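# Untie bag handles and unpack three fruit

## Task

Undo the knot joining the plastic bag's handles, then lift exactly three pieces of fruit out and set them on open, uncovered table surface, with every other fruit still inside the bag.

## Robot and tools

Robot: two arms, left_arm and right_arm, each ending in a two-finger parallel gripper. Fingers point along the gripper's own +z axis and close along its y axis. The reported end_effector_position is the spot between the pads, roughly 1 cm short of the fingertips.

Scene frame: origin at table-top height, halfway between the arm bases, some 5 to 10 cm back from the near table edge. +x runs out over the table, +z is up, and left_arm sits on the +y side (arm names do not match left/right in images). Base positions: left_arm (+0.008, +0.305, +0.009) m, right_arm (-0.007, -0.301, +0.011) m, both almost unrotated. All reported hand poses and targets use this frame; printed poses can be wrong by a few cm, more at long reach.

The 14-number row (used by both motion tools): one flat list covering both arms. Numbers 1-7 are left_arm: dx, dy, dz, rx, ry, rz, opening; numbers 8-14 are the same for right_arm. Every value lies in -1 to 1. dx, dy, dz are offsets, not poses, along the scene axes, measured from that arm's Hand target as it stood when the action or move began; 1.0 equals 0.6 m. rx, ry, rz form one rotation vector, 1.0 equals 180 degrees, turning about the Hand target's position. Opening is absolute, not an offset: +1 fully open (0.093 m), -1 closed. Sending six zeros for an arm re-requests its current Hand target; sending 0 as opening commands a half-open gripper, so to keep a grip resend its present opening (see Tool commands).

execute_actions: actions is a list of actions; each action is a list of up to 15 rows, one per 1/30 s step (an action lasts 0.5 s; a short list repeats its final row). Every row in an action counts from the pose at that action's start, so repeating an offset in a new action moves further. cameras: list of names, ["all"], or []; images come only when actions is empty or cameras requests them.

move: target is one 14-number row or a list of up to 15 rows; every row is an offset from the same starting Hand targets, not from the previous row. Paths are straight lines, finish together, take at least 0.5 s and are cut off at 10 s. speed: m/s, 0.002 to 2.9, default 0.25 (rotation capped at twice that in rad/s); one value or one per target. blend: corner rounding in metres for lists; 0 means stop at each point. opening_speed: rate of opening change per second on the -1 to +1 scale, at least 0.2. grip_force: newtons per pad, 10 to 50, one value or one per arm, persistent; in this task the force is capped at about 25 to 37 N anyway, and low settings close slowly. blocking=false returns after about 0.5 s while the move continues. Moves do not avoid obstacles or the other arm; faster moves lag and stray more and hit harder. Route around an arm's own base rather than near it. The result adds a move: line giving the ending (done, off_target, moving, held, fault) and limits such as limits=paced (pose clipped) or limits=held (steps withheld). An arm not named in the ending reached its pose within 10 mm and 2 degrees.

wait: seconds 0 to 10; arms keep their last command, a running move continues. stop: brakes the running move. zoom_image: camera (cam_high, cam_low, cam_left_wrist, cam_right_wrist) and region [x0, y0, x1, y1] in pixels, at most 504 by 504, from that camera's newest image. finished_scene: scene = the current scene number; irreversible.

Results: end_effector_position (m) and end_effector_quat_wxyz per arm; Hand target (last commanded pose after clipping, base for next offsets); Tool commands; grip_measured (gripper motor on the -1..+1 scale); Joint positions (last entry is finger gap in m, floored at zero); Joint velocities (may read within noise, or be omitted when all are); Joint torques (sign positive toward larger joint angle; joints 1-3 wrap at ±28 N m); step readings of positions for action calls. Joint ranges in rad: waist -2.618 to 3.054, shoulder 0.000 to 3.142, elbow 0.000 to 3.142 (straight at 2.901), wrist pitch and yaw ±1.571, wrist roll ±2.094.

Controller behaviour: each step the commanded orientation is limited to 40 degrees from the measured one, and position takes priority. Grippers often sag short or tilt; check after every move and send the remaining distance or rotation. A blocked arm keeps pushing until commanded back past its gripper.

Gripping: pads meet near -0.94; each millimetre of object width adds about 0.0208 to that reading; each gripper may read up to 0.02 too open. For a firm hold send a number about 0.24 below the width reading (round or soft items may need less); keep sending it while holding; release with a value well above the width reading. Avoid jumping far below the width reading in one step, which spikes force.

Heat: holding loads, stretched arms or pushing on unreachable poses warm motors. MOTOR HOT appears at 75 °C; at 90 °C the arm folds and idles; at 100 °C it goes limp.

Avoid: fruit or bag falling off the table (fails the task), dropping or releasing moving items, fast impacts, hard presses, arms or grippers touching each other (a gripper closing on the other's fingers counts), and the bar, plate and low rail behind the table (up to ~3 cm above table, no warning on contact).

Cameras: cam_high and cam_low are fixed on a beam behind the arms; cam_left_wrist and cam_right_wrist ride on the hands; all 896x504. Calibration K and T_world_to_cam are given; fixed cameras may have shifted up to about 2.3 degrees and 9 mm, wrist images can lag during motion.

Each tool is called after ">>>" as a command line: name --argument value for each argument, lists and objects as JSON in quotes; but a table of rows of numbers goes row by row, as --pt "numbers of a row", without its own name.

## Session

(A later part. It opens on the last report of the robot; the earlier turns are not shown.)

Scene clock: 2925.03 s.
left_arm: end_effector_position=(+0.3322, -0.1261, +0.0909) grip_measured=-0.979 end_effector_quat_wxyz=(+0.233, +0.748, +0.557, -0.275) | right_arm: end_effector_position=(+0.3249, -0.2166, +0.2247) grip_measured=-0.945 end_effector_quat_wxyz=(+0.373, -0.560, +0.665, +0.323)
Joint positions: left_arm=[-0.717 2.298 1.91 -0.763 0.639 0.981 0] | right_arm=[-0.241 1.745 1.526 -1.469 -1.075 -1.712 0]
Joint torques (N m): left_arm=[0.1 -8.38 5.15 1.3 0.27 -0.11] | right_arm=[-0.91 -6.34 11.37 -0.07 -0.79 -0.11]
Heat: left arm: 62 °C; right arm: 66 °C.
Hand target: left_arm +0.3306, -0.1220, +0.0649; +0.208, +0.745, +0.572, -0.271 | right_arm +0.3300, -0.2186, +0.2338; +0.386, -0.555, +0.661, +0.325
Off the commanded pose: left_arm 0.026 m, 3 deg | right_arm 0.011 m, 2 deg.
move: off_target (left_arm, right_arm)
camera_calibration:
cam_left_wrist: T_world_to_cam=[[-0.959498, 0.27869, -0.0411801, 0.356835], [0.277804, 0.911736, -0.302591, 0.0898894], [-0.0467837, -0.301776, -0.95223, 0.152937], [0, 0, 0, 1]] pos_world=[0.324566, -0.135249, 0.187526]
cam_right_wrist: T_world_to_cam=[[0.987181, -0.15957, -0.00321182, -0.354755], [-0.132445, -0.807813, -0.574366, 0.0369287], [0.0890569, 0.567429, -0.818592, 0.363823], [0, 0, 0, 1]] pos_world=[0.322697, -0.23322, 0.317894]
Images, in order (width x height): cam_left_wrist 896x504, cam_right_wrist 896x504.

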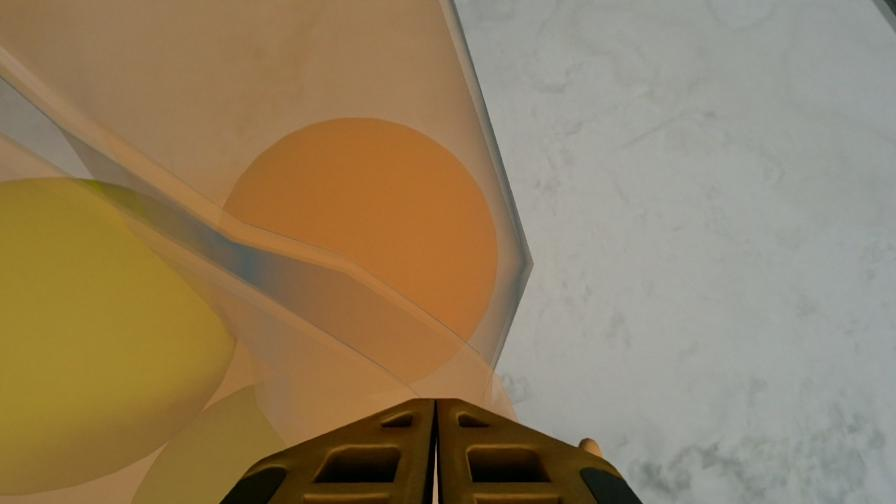

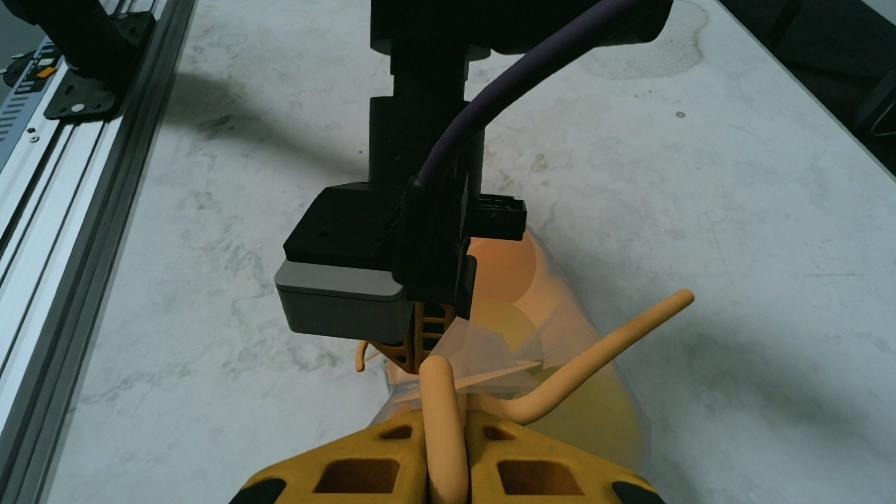

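>>> move --target '[-0.065,0.0175,0.015,0,0,0,0.75, 0,0,0,0,0,0,-1]' --speed 0.0145 --opening_speed 0.6 --cameras '["cam_left_wrist","cam_right_wrist"]'

Scene clock: 2938.87 s.
left_arm: end_effector_position=(+0.2923, -0.1207, +0.0825) grip_measured=+0.748 end_effector_quat_wxyz=(+0.225, +0.750, +0.551, -0.289) | right_arm: end_effector_position=(+0.3249, -0.2166, +0.2247) grip_measured=-0.945 end_effector_quat_wxyz=(+0.373, -0.560, +0.665, +0.322)
Joint positions: left_arm=[-0.76 2.186 1.684 -0.643 0.651 0.946 0.081] | right_arm=[-0.241 1.745 1.526 -1.469 -1.075 -1.713 0]
Joint torques (N m): left_arm=[0.27 -10.97 4.79 1.14 0.03 -0.25] | right_arm=[-0.99 -6.37 11.29 -0.09 -0.85 -0.1]
Heat: left arm: 63 °C; right arm: 66 °C.
Hand target: left_arm +0.2917, -0.1116, +0.0740; +0.208, +0.745, +0.572, -0.271 | right_arm +0.3300, -0.2186, +0.2338; +0.386, -0.555, +0.661, +0.325
Off the commanded pose: left_arm 0.013 m, 4 deg | right_arm 0.011 m, 2 deg.
move: off_target (left_arm, right_arm)
camera_calibration:
cam_left_wrist: T_world_to_cam=[[-0.953954, 0.299437, -0.017575, 0.315691], [0.289497, 0.903783, -0.315227, 0.0902601], [-0.0785066, -0.3058, -0.948854, 0.153247], [0, 0, 0, 1]] pos_world=[0.287056, -0.129242, 0.17941]
cam_right_wrist: T_world_to_cam=[[0.987213, -0.159382, -0.00293901, -0.354808], [-0.132143, -0.807901, -0.574312, 0.0367934], [0.0891608, 0.567356, -0.818631, 0.363785], [0, 0, 0, 1]] pos_world=[0.322698, -0.23322, 0.317894]
Images, in order (width x height): cam_left_wrist 896x504, cam_right_wrist 896x504.

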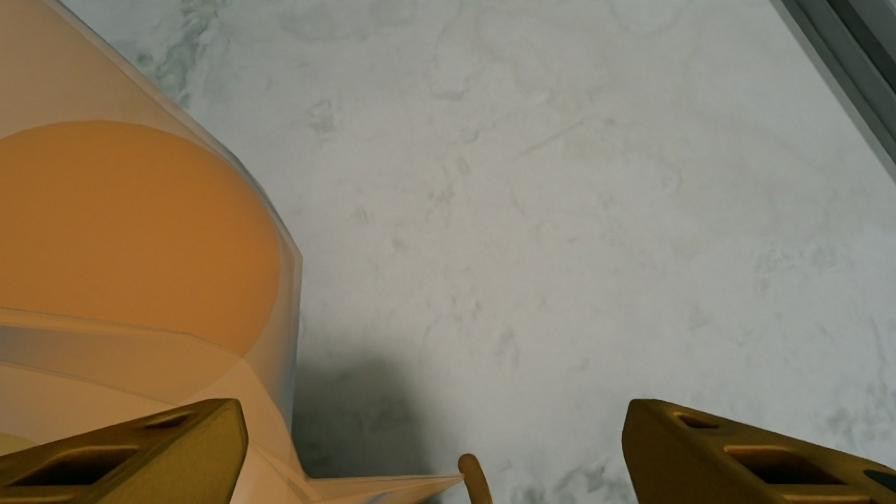

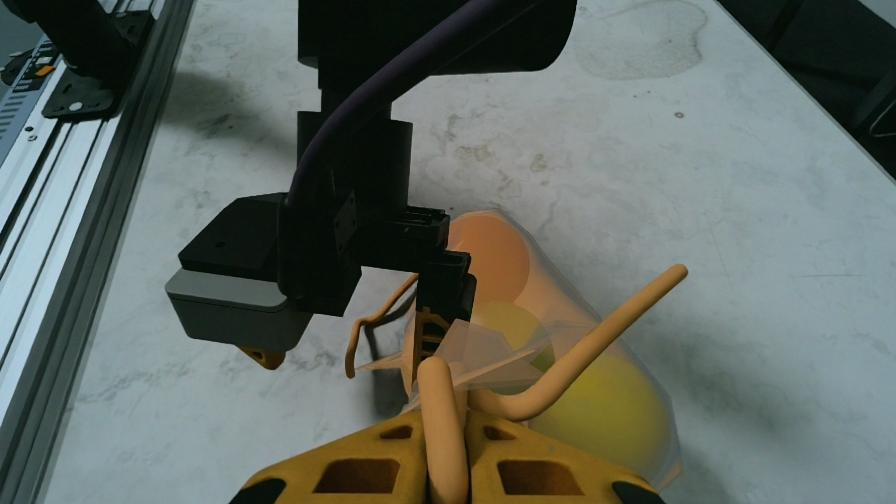

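>>> move --pt "0.0 0.015 0.06 0 0 0 0.75 0 0 0 0 0 0 -1" --pt "0.06 0.11 0.24 0 0 0 -1 0 0 0 0 0 0 -1" --speed 0.12 --cameras '["cam_left_wrist"]'

>>> move --target '[0.0,0.0,-0.01,0,0,0,-1, 0.09,0.08,-0.08,0,0,0,-1]' --speed 0.1 --cameras '["cam_left_wrist","cam_right_wrist"]'

Scene clock: 2988.40 s.
left_arm: end_effector_position=(+0.3261, -0.0455, +0.2208) grip_measured=-0.979 end_effector_quat_wxyz=(+0.214, +0.745, +0.572, -0.268) | right_arm: end_effector_position=(+0.3249, -0.2166, +0.2247) grip_measured=-0.945 end_effector_quat_wxyz=(+0.373, -0.560, +0.665, +0.322)
Joint positions: left_arm=[-0.59 2.132 2.186 -1.329 0.657 1.117 0] | right_arm=[-0.241 1.745 1.526 -1.469 -1.075 -1.713 0]
Joint torques (N m): left_arm=[0.53 -7.98 8.25 0.85 0.53 0.06] | right_arm=[-0.96 -6.39 11.36 -0.1 -0.8 -0.06]
Heat: left arm: 68 °C; right arm: 67 °C.
Hand target: left_arm +0.3277, -0.0456, +0.2181; +0.208, +0.745, +0.572, -0.271 | right_arm +0.3300, -0.2186, +0.2338; +0.386, -0.556, +0.661, +0.325
Off the commanded pose: left_arm 0.003 m, 1 deg | right_arm 0.011 m, 2 deg.
move: off_target (right_arm)
camera_calibration:
cam_left_wrist: T_world_to_cam=[[-0.96538, 0.260597, -0.0114049, 0.328458], [0.253992, 0.929158, -0.268615, 0.0584494], [-0.0594033, -0.262213, -0.96318, 0.309086], [0, 0, 0, 1]] pos_world=[0.320602, -0.0588574, 0.317152]
Images, in order (width x height): cam_left_wrist 896x504.

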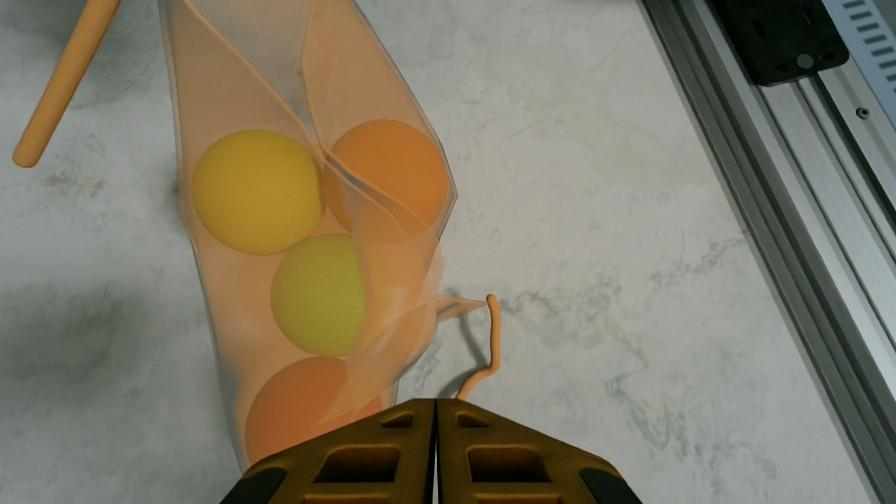

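Scene clock: 2990.17 s.
left_arm: end_effector_position=(+0.3261, -0.0455, +0.2208) grip_measured=-0.979 end_effector_quat_wxyz=(+0.214, +0.745, +0.572, -0.268) | right_arm: end_effector_position=(+0.3833, -0.1719, +0.1899) grip_measured=-0.945 end_effector_quat_wxyz=(+0.384, -0.559, +0.662, +0.320)
Joint positions: left_arm=[-0.59 2.132 2.186 -1.329 0.657 1.118 0] | right_arm=[-0.081 1.846 1.511 -1.022 -1.083 -1.357 0]
Joint torques (N m): left_arm=[0.54 -8.66 5.38 1.11 0.54 0.07] | right_arm=[0.09 -8.27 7.06 1.06 -0.65 0.08]
Heat: left arm: 68 °C; right arm: 66 °C.
Hand target: left_arm +0.3277, -0.0456, +0.2121; +0.208, +0.745, +0.572, -0.271 | right_arm +0.3840, -0.1705, +0.1859; +0.386, -0.556, +0.661, +0.325
Off the commanded pose: left_arm 0.009 m, 1 deg | right_arm 0.004 m, 1 deg.
move: done
camera_calibration:
cam_left_wrist: T_world_to_cam=[[-0.965237, 0.261106, -0.0118714, 0.328492], [0.254604, 0.928986, -0.26863, 0.0582736], [-0.0591126, -0.262314, -0.96317, 0.308978], [0, 0, 0, 1]] pos_world=[0.320501, -0.0588572, 0.317152]
cam_right_wrist: T_world_to_cam=[[0.986026, -0.165981, 0.0142738, -0.409348], [-0.126111, -0.799663, -0.587056, 0.062127], [0.108854, 0.577052, -0.809421, 0.297096], [0, 0, 0, 1]] pos_world=[0.379122, -0.189703, 0.282791]
Images, in order (width x height): cam_left_wrist 896x504, cam_right_wrist 896x504.

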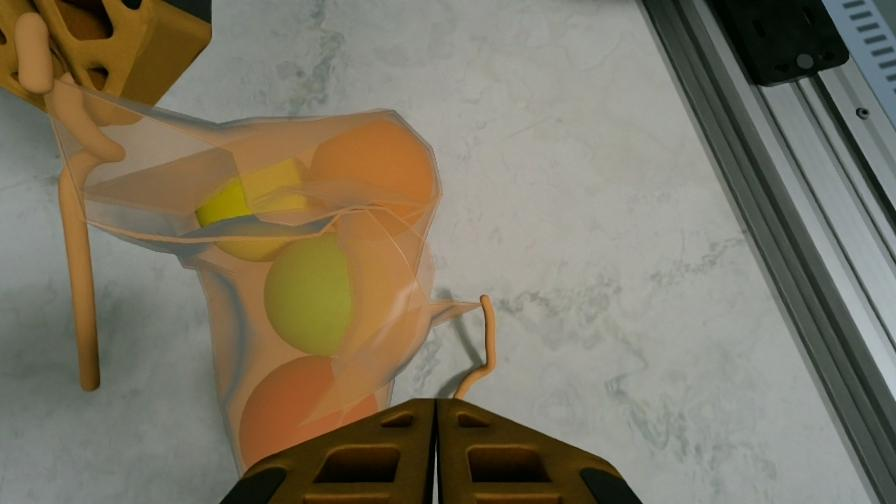

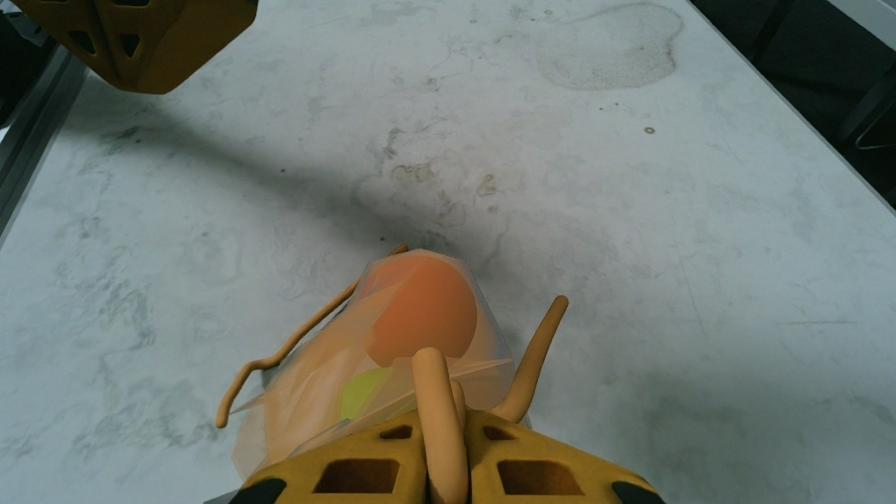

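>>> zoom_image --camera "cam_left_wrist" --region '[20, 70, 520, 450]'

Scaled by 1.008 from the camera's 896x504 image, which has a finer 1280x720 frame.

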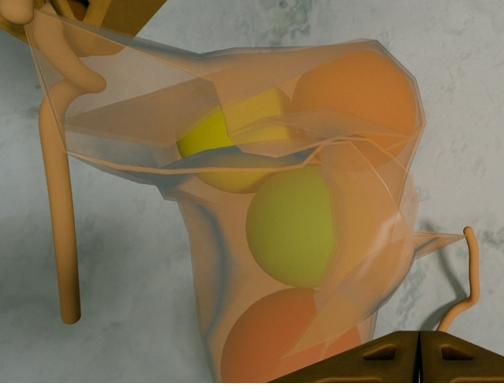

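>>> move --target '[0.0,0.0,0.01,0,0,0,-1, -0.09,-0.055,0.065,0,0,0,-1]' --speed 0.1 --cameras '["cam_left_wrist","cam_right_wrist"]'

Scene clock: 3024.60 s.
left_arm: end_effector_position=(+0.3261, -0.0455, +0.2208) grip_measured=-0.979 end_effector_quat_wxyz=(+0.214, +0.745, +0.572, -0.268) | right_arm: end_effector_position=(+0.3350, -0.2026, +0.2124) grip_measured=-0.945 end_effector_quat_wxyz=(+0.373, -0.558, +0.666, +0.326)
Joint positions: left_arm=[-0.59 2.132 2.186 -1.329 0.657 1.118 0] | right_arm=[-0.19 1.75 1.485 -1.335 -1.083 -1.606 0]
Joint torques (N m): left_arm=[0.51 -8.08 8.32 0.84 0.53 0.06] | right_arm=[-1.13 -10.52 7.97 0.12 -0.77 -0.06]
Heat: left arm: 62 °C; right arm: 65 °C.
Hand target: left_arm +0.3277, -0.0456, +0.2181; +0.208, +0.745, +0.572, -0.271 | right_arm +0.3300, -0.2035, +0.2248; +0.386, -0.556, +0.661, +0.325
Off the commanded pose: left_arm 0.003 m, 1 deg | right_arm 0.013 m, 2 deg.
move: off_target (right_arm)
camera_calibration:
cam_left_wrist: T_world_to_cam=[[-0.965237, 0.261106, -0.0118714, 0.328492], [0.254604, 0.928986, -0.26863, 0.0582736], [-0.0591126, -0.262314, -0.96317, 0.308978], [0, 0, 0, 1]] pos_world=[0.320501, -0.0588572, 0.317152]
cam_right_wrist: T_world_to_cam=[[0.987137, -0.159641, -0.00872947, -0.361411], [-0.135246, -0.804679, -0.578101, 0.0449404], [0.0852639, 0.571845, -0.815919, 0.346562], [0, 0, 0, 1]] pos_world=[0.33329, -0.219713, 0.305591]
Images, in order (width x height): cam_left_wrist 896x504, cam_right_wrist 896x504.

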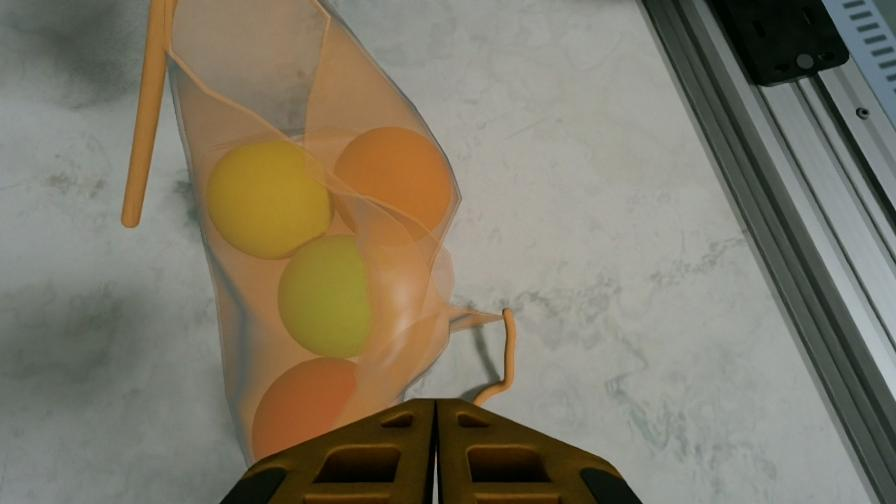

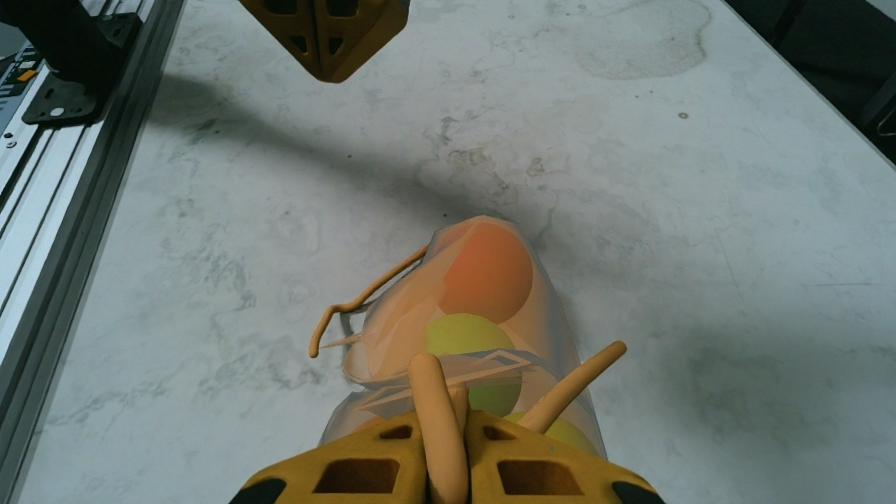

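>>> zoom_image --camera "cam_right_wrist" --region '[290, 200, 650, 470]'

>>> zoom_image --camera "cam_left_wrist" --region '[120, 0, 520, 400]'

Scaled by 1.400 from the camera's 896x504 image, which has a finer 1280x720 frame.

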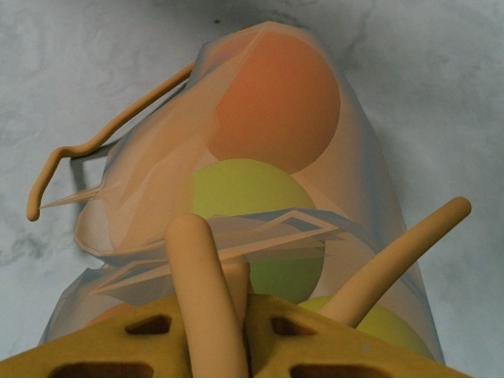

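Scaled by 1.260 from the camera's 896x504 image, which has a finer 1280x720 frame.

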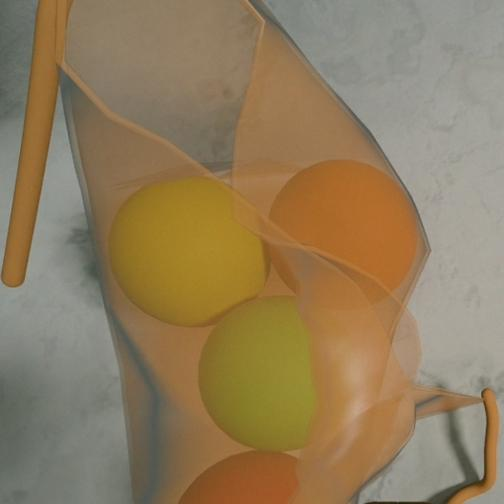

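>>> move --target '[0.0405,-0.0657,-0.135,-0.1568,0.0068,0.1359,-1, 0,0,0,0,0,0,-1]' --speed 0.1 --cameras '["cam_left_wrist","cam_right_wrist"]'

Scene clock: 3133.07 s.
left_arm: end_effector_position=(+0.3537, -0.0862, +0.1444) grip_measured=-0.979 end_effector_quat_wxyz=(+0.434, +0.537, +0.627, -0.362) | right_arm: end_effector_position=(+0.3349, -0.2025, +0.2125) grip_measured=-0.945 end_effector_quat_wxyz=(+0.373, -0.558, +0.665, +0.326)
Joint positions: left_arm=[-0.611 1.944 1.166 0.289 0.714 0.338 0] | right_arm=[-0.19 1.75 1.485 -1.336 -1.083 -1.607 0]
Joint torques (N m): left_arm=[0.01 -8.55 5.59 2.25 0.12 -0.12] | right_arm=[-1.24 -10.43 7.9 0.06 -0.78 -0.09]
Heat: left arm: 59 °C; right arm: 61 °C.
Hand target: left_arm +0.3521, -0.0850, +0.1371; +0.429, +0.533, +0.635, -0.359 | right_arm +0.3300, -0.2035, +0.2248; +0.386, -0.556, +0.661, +0.325
Off the commanded pose: left_arm 0.008 m, 1 deg | right_arm 0.013 m, 2 deg.
move: off_target (right_arm)
camera_calibration:
cam_left_wrist: T_world_to_cam=[[-0.987889, -0.154414, -0.0152496, 0.337457], [-0.100154, 0.709628, -0.697422, 0.23694], [0.118513, -0.687448, -0.716498, 0.091318], [0, 0, 0, 1]] pos_world=[0.346278, -0.053255, 0.235823]
cam_right_wrist: T_world_to_cam=[[0.987226, -0.159084, -0.008815, -0.361079], [-0.134845, -0.804775, -0.57806, 0.044827], [0.0848662, 0.571865, -0.815946, 0.346667], [0, 0, 0, 1]] pos_world=[0.333091, -0.219613, 0.305591]
Images, in order (width x height): cam_left_wrist 896x504, cam_right_wrist 896x504.

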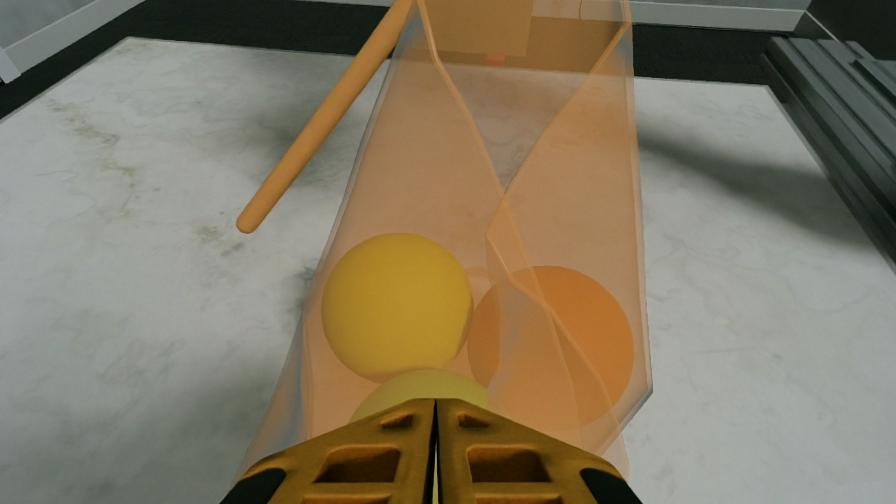

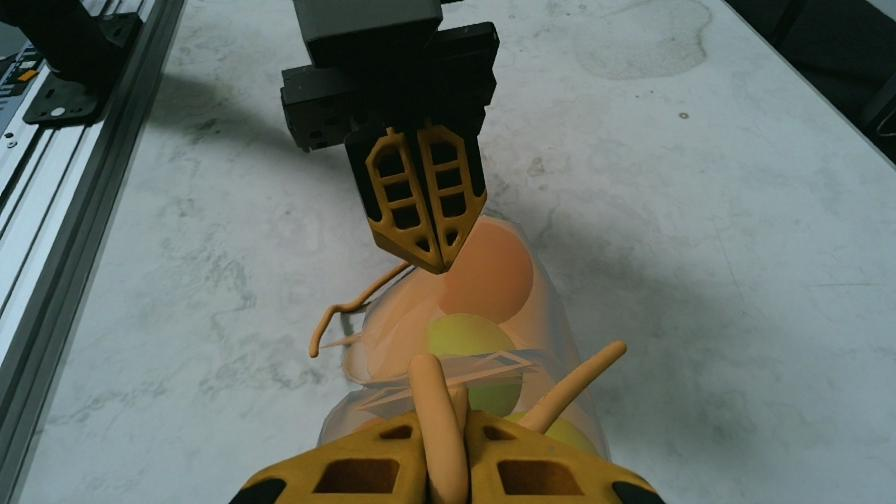

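>>> move --pt "-0.003 -0.02 0.072 -0.0383 -0.0068 0 -1 0 0 0 0 0 0 -1" --pt "-0.003 -0.08 0.072 -0.0383 -0.0068 0 -1 0 0 0 0 0 0 -1" --speed 0.07 --cameras '["cam_left_wrist","cam_right_wrist"]'

Scene clock: 3162.60 s.
left_arm: end_effector_position=(+0.3444, -0.1291, +0.1816) grip_measured=-0.979 end_effector_quat_wxyz=(+0.466, +0.515, +0.602, -0.394) | right_arm: end_effector_position=(+0.3349, -0.2025, +0.2125) grip_measured=-0.945 end_effector_quat_wxyz=(+0.373, -0.558, +0.665, +0.326)
Joint positions: left_arm=[-0.697 1.964 1.234 0.409 0.668 0.199 0] | right_arm=[-0.19 1.75 1.485 -1.336 -1.083 -1.607 0]
Joint torques (N m): left_arm=[0.17 -7.57 9.1 2.23 0.05 -0.14] | right_arm=[-1.1 -10.54 7.88 0.1 -0.74 -0.11]
Heat: left arm: 62 °C; right arm: 61 °C.
Hand target: left_arm +0.3501, -0.1330, +0.1802; +0.467, +0.510, +0.608, -0.391 | right_arm +0.3300, -0.2035, +0.2248; +0.386, -0.556, +0.661, +0.325
Off the commanded pose: left_arm 0.007 m, 1 deg | right_arm 0.013 m, 2 deg.
move: off_target (right_arm)
camera_calibration:
cam_left_wrist: T_world_to_cam=[[-0.988103, -0.153504, -0.00938468, 0.321347], [-0.0901759, 0.627731, -0.773189, 0.29226], [0.124579, -0.763145, -0.634106, 0.062754], [0, 0, 0, 1]] pos_world=[0.336061, -0.0862423, 0.268781]
cam_right_wrist: T_world_to_cam=[[0.987226, -0.159084, -0.008815, -0.361079], [-0.134845, -0.804775, -0.57806, 0.044827], [0.0848662, 0.571865, -0.815946, 0.346667], [0, 0, 0, 1]] pos_world=[0.333091, -0.219613, 0.305591]
Images, in order (width x height): cam_left_wrist 896x504, cam_right_wrist 896x504.

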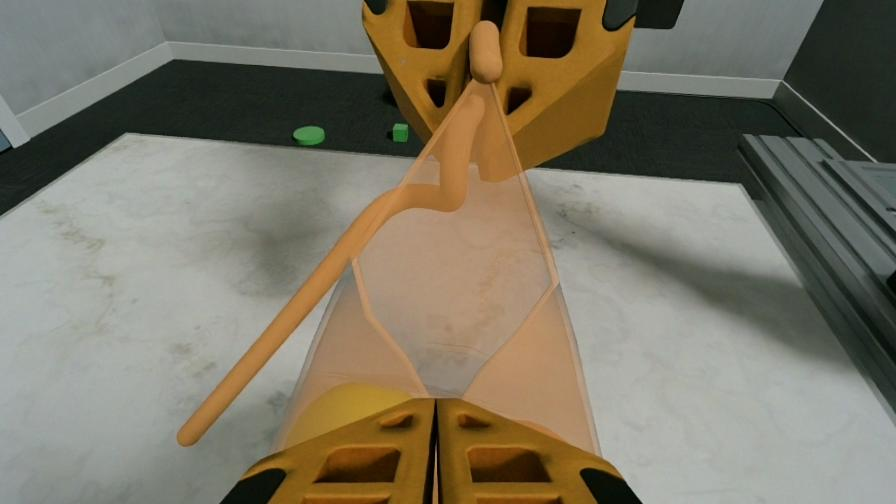

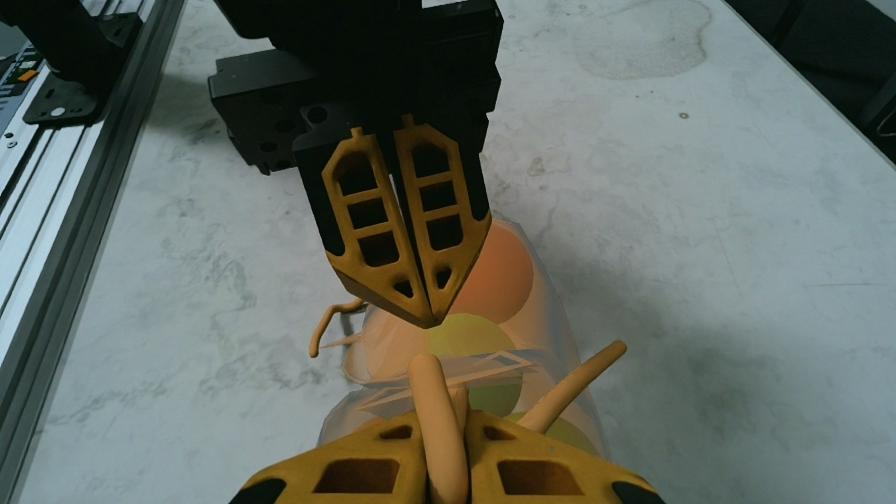

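>>> move --target '[0.001,-0.055,0.012,0,0,0,-1, 0,0,0,0,0,0,-1]' --speed 0.06 --cameras '["cam_left_wrist","cam_right_wrist"]'

Scene clock: 3182.23 s.
left_arm: end_effector_position=(+0.3467, -0.1619, +0.1919) grip_measured=-0.979 end_effector_quat_wxyz=(+0.473, +0.514, +0.598, -0.394) | right_arm: end_effector_position=(+0.3349, -0.2025, +0.2125) grip_measured=-0.945 end_effector_quat_wxyz=(+0.373, -0.558, +0.665, +0.326)
Joint positions: left_arm=[-0.75 2.03 1.359 0.377 0.615 0.178 0] | right_arm=[-0.19 1.75 1.485 -1.336 -1.083 -1.607 0]
Joint torques (N m): left_arm=[0.02 -8.06 9.44 2.13 0.05 -0.11] | right_arm=[-1.25 -10.47 7.91 0.09 -0.8 -0.05]
Heat: left arm: 60 °C; right arm: 61 °C.
Hand target: left_arm +0.3508, -0.1660, +0.1873; +0.467, +0.510, +0.608, -0.391 | right_arm +0.3300, -0.2035, +0.2248; +0.386, -0.556, +0.661, +0.325
Off the commanded pose: left_arm 0.007 m, 1 deg | right_arm 0.013 m, 2 deg.
move: off_target (right_arm)
camera_calibration:
cam_left_wrist: T_world_to_cam=[[-0.987618, -0.155743, -0.0188376, 0.320008], [-0.0827619, 0.619261, -0.780811, 0.318489], [0.133271, -0.769584, -0.624483, 0.038027], [0, 0, 0, 1]] pos_world=[0.337336, -0.118124, 0.278455]
cam_right_wrist: T_world_to_cam=[[0.987226, -0.159084, -0.008815, -0.361079], [-0.134845, -0.804775, -0.57806, 0.044827], [0.0848662, 0.571865, -0.815946, 0.346667], [0, 0, 0, 1]] pos_world=[0.333091, -0.219613, 0.305591]
Images, in order (width x height): cam_left_wrist 896x504, cam_right_wrist 896x504.

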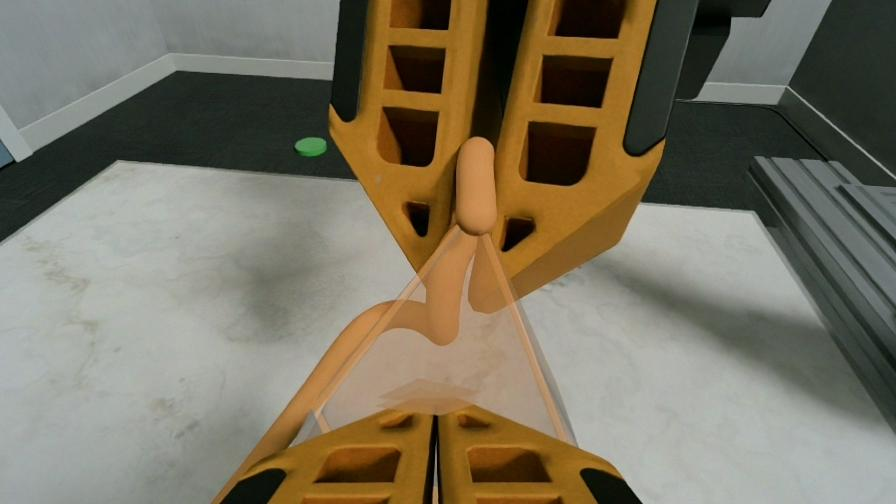

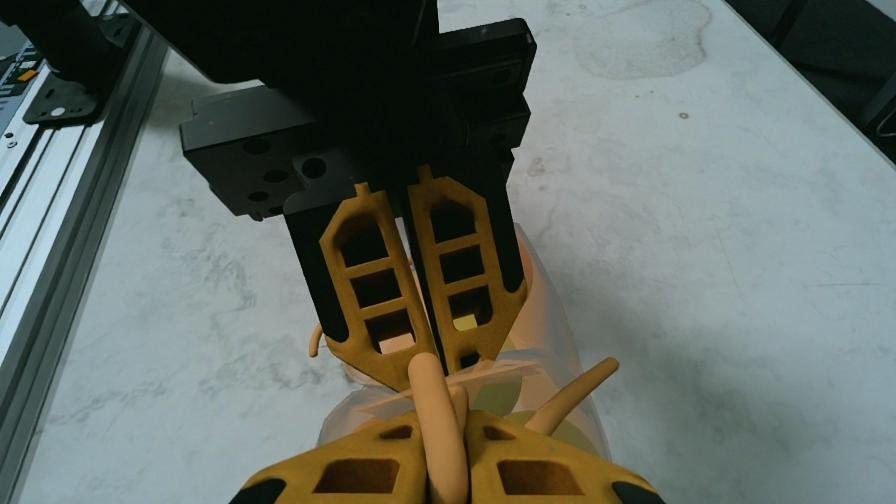

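>>> move --pt "0.0 -0.005 -0.05 0 0 0 -1 0 0 0 0 0 0 -1" --pt "0.0 -0.005 -0.06 0 0 0 0.0 0 0 0 0 0 0 -1" --speed 0.06 --opening_speed 0.5 --cameras '["cam_left_wrist","cam_right_wrist"]'

Scene clock: 3192.53 s.
left_arm: end_effector_position=(+0.3514, -0.1690, +0.1684) grip_measured=-0.002 end_effector_quat_wxyz=(+0.478, +0.513, +0.594, -0.393) | right_arm: end_effector_position=(+0.3348, -0.2025, +0.2125) grip_measured=-0.945 end_effector_quat_wxyz=(+0.373, -0.558, +0.665, +0.326)
Joint positions: left_arm=[-0.756 2.099 1.351 0.469 0.608 0.176 0.045] | right_arm=[-0.19 1.75 1.485 -1.337 -1.083 -1.607 0]
Joint torques (N m): left_arm=[-0.02 -8.34 5.93 2.39 0.03 -0.11] | right_arm=[-1.22 -10.39 8.06 0.12 -0.74 -0.07]
Heat: left arm: 59 °C; right arm: 61 °C.
Hand target: left_arm +0.3508, -0.1689, +0.1513; +0.467, +0.510, +0.608, -0.391 | right_arm +0.3300, -0.2035, +0.2248; +0.386, -0.555, +0.661, +0.325
Off the commanded pose: left_arm 0.017 m, 2 deg | right_arm 0.013 m, 2 deg.
move: off_target (left_arm, right_arm); target 2's new opening was sent with left_arm's hand 0.017 m and 2 deg from that target
camera_calibration:
cam_left_wrist: T_world_to_cam=[[-0.987163, -0.157429, -0.0269412, 0.323993], [-0.0761594, 0.61224, -0.786995, 0.302525], [0.14039, -0.774841, -0.616371, 0.0125231], [0, 0, 0, 1]] pos_world=[0.341116, -0.124509, 0.254533]
cam_right_wrist: T_world_to_cam=[[0.98721, -0.159157, -0.00924988, -0.360956], [-0.13515, -0.804703, -0.57809, 0.0449536], [0.084564, 0.571946, -0.815921, 0.346777], [0, 0, 0, 1]] pos_world=[0.33309, -0.219613, 0.305591]
Images, in order (width x height): cam_left_wrist 896x504, cam_right_wrist 896x504.

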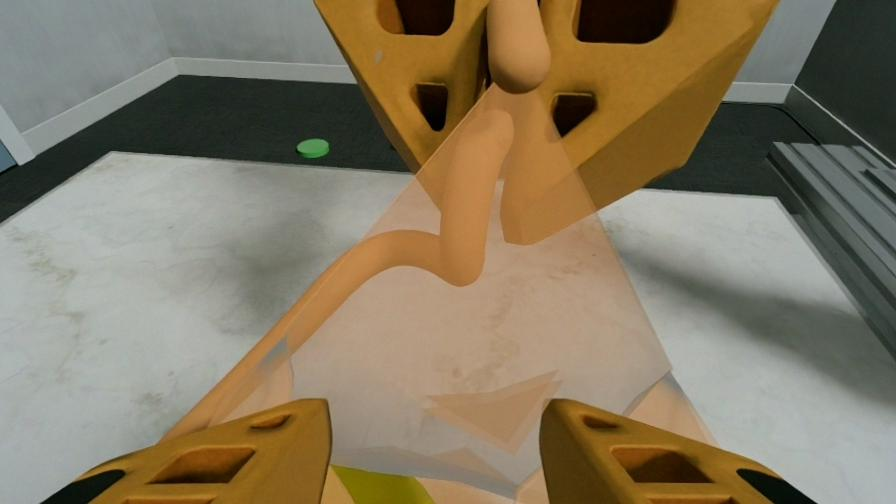

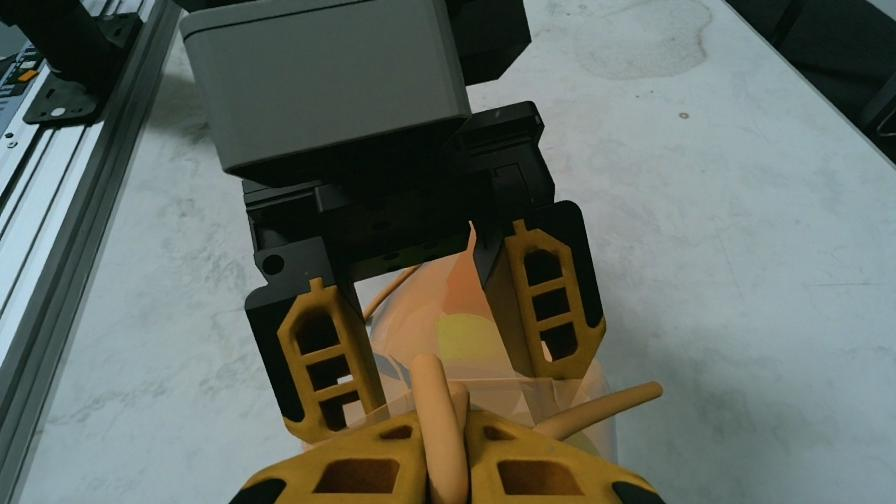

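>>> move --pt "0.0 0.0 -0.02 0 0 0 0.0 0 0 0 0 0 0 -1" --pt "0.0 0.0 -0.02 0 0 0 0.75 0 0 0 0 0 0 -1" --speed 0.06 --opening_speed 0.4 --cameras '["cam_left_wrist","cam_right_wrist"]'

Scene clock: 3219.63 s.
left_arm: end_effector_position=(+0.3521, -0.1691, +0.1564) grip_measured=+0.748 end_effector_quat_wxyz=(+0.479, +0.512, +0.595, -0.393) | right_arm: end_effector_position=(+0.3347, -0.2025, +0.2125) grip_measured=-0.945 end_effector_quat_wxyz=(+0.373, -0.558, +0.665, +0.326)
Joint positions: left_arm=[-0.756 2.123 1.335 0.51 0.606 0.176 0.081] | right_arm=[-0.19 1.75 1.485 -1.337 -1.083 -1.607 0]
Joint torques (N m): left_arm=[-0.03 -8.49 5.87 2.37 0.05 -0.11] | right_arm=[-1.16 -10.43 7.86 0.08 -0.77 -0.09]
Heat: left arm: 60 °C; right arm: 60 °C.
Hand target: left_arm +0.3508, -0.1689, +0.1393; +0.467, +0.510, +0.608, -0.391 | right_arm +0.3300, -0.2035, +0.2248; +0.386, -0.556, +0.661, +0.325
Off the commanded pose: left_arm 0.017 m, 2 deg | right_arm 0.013 m, 2 deg.
move: off_target (left_arm, right_arm); target 2's new opening was sent with left_arm's hand 0.017 m and 2 deg from that target
camera_calibration:
cam_left_wrist: T_world_to_cam=[[-0.986839, -0.159344, -0.0275291, 0.324034], [-0.0768423, 0.611894, -0.787198, 0.293426], [0.14228, -0.774723, -0.616085, 0.00426493], [0, 0, 0, 1]] pos_world=[0.34171, -0.124609, 0.242533]
cam_right_wrist: T_world_to_cam=[[0.987231, -0.159003, -0.00964235, -0.36071], [-0.135246, -0.804672, -0.578111, 0.0449851], [0.0841621, 0.572033, -0.815901, 0.346933], [0, 0, 0, 1]] pos_world=[0.332989, -0.219612, 0.305591]
Images, in order (width x height): cam_left_wrist 896x504, cam_right_wrist 896x504.

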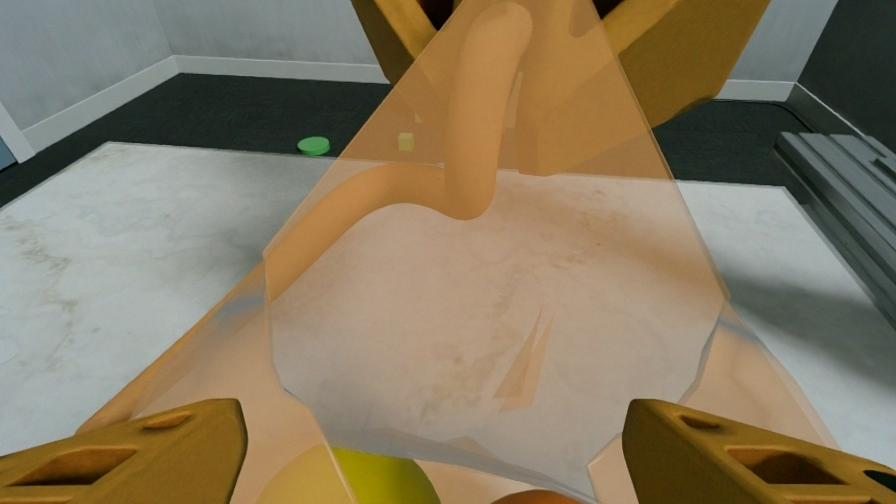

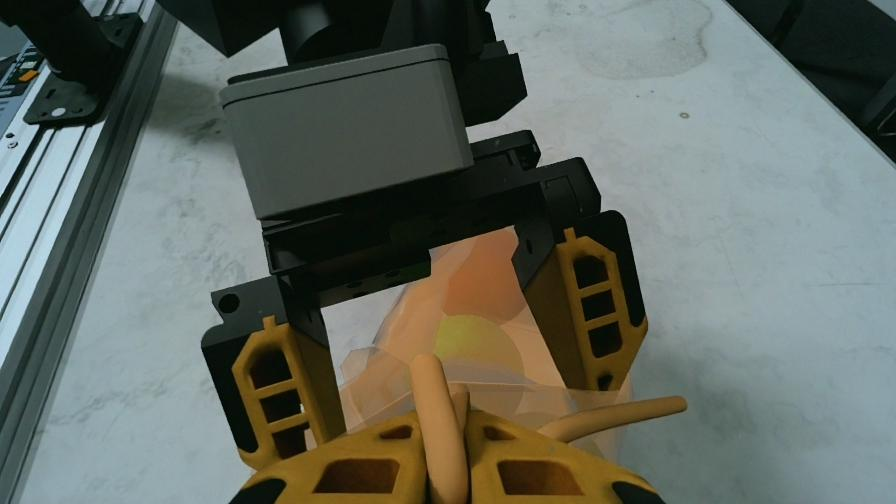

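>>> move --target '[-0.018,-0.005,-0.06,0.1343,0.036,0.0547,0.75, 0,0,0,0,0,0,-1]' --speed 0.06 --cameras '["cam_left_wrist","cam_right_wrist"]'

Scene clock: 3234.40 s.
left_arm: end_effector_position=(+0.3442, -0.1681, +0.1126) grip_measured=+0.748 end_effector_quat_wxyz=(+0.360, +0.514, +0.737, -0.251) | right_arm: end_effector_position=(+0.3352, -0.2098, +0.2086) grip_measured=-0.945 end_effector_quat_wxyz=(+0.366, -0.559, +0.674, +0.315)
Joint positions: left_arm=[-0.851 2.123 1.545 -0.11 0.277 0.208 0.081] | right_arm=[-0.204 1.75 1.485 -1.338 -1.055 -1.61 0]
Joint torques (N m): left_arm=[-0.94 -8.61 9.09 1.83 0.04 0.01] | right_arm=[-0.12 -10.44 7.97 0.11 -1.06 -0.06]
Heat: left arm: 62 °C; right arm: 60 °C.
Hand target: left_arm +0.3400, -0.1720, +0.1034; +0.347, +0.520, +0.742, -0.242 | right_arm +0.3300, -0.2035, +0.2248; +0.386, -0.556, +0.661, +0.325
Off the commanded pose: left_arm 0.011 m, 2 deg | right_arm 0.018 m, 3 deg.
move: off_target (left_arm, right_arm)
camera_calibration:
cam_left_wrist: T_world_to_cam=[[-0.94059, -0.339543, -0.00103573, 0.266053], [-0.300796, 0.834663, -0.461367, 0.335506], [0.157518, -0.433645, -0.887209, 0.061716], [0, 0, 0, 1]] pos_world=[0.341444, -0.162935, 0.209822]
cam_right_wrist: T_world_to_cam=[[0.985311, -0.17059, -0.00786264, -0.36456], [-0.146244, -0.819129, -0.554654, 0.0326545], [0.0881776, 0.547656, -0.832044, 0.344763], [0, 0, 0, 1]] pos_world=[0.33358, -0.224253, 0.302103]
Images, in order (width x height): cam_left_wrist 896x504, cam_right_wrist 896x504.

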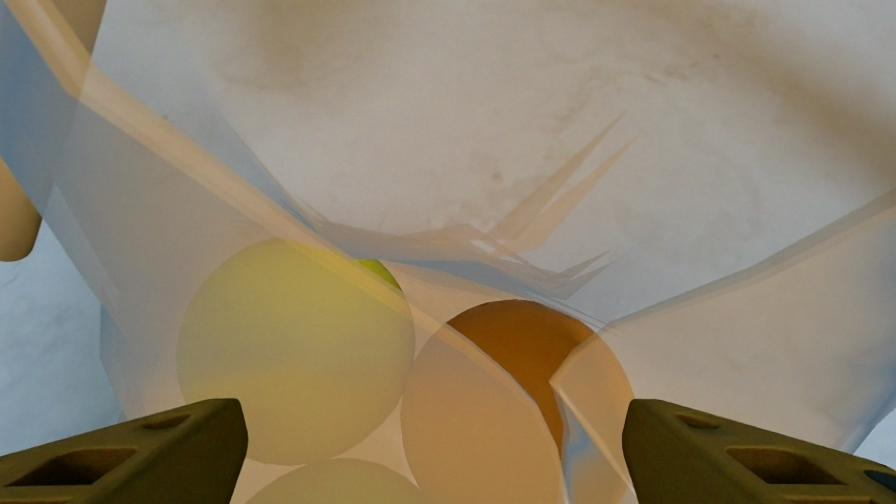

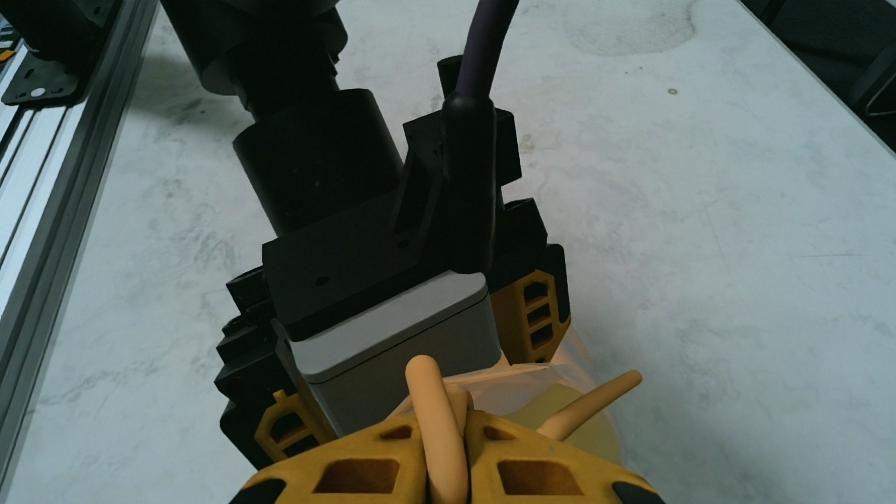

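>>> move --target '[0,0,0,0,0,0,0.75, 0,-0.06,0.03,0,0,0,-1]' --speed 0.06 --cameras '["cam_left_wrist","cam_right_wrist"]'

Scene clock: 3242.17 s.
left_arm: end_effector_position=(+0.3391, -0.1710, +0.1117) grip_measured=+0.748 end_effector_quat_wxyz=(+0.357, +0.517, +0.736, -0.251) | right_arm: end_effector_position=(+0.3264, -0.2380, +0.2306) grip_measured=-0.945 end_effector_quat_wxyz=(+0.377, -0.556, +0.672, +0.311)
Joint positions: left_arm=[-0.862 2.123 1.545 -0.114 0.276 0.208 0.081] | right_arm=[-0.306 1.772 1.581 -1.555 -1.06 -1.792 0]
Joint torques (N m): left_arm=[0.01 -8.62 9.33 1.86 0.03 0.01] | right_arm=[-1.01 -7.3 11.23 -0.25 -0.86 -0.09]
Heat: left arm: 62 °C; right arm: 60 °C.
Hand target: left_arm +0.3401, -0.1719, +0.1034; +0.347, +0.520, +0.742, -0.242 | right_arm +0.3300, -0.2396, +0.2428; +0.386, -0.555, +0.661, +0.325
Off the commanded pose: left_arm 0.008 m, 2 deg | right_arm 0.013 m, 2 deg.
joint sent to its limit (right arm) — joint 4 (wrist pitch), lower limit. The joint targets still meet the commanded pose.
move: off_target (right_arm)
camera_calibration:
cam_left_wrist: T_world_to_cam=[[-0.943721, -0.330743, -0.000136317, 0.2627], [-0.294027, 0.839144, -0.457587, 0.334024], [0.151458, -0.431794, -0.889165, 0.0631453], [0, 0, 0, 1]] pos_world=[0.336563, -0.166142, 0.209027]
cam_right_wrist: T_world_to_cam=[[0.983019, -0.183317, 0.00823542, -0.366544], [-0.146596, -0.811515, -0.565644, 0.0248773], [0.110375, 0.554831, -0.824609, 0.372067], [0, 0, 0, 1]] pos_world=[0.3229, -0.25344, 0.3239]
Images, in order (width x height): cam_left_wrist 896x504, cam_right_wrist 896x504.

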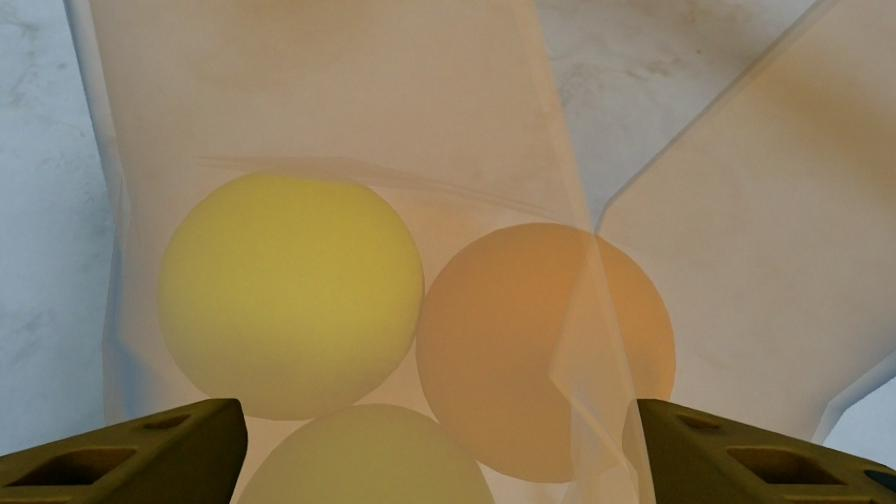

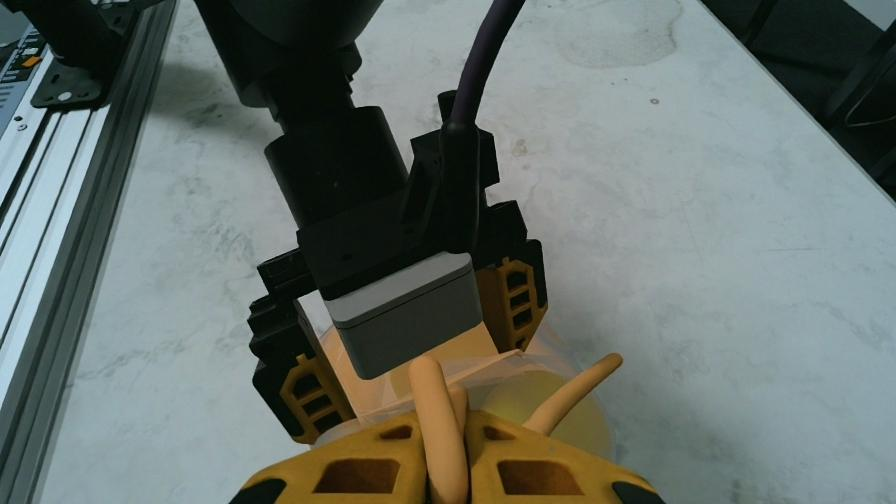

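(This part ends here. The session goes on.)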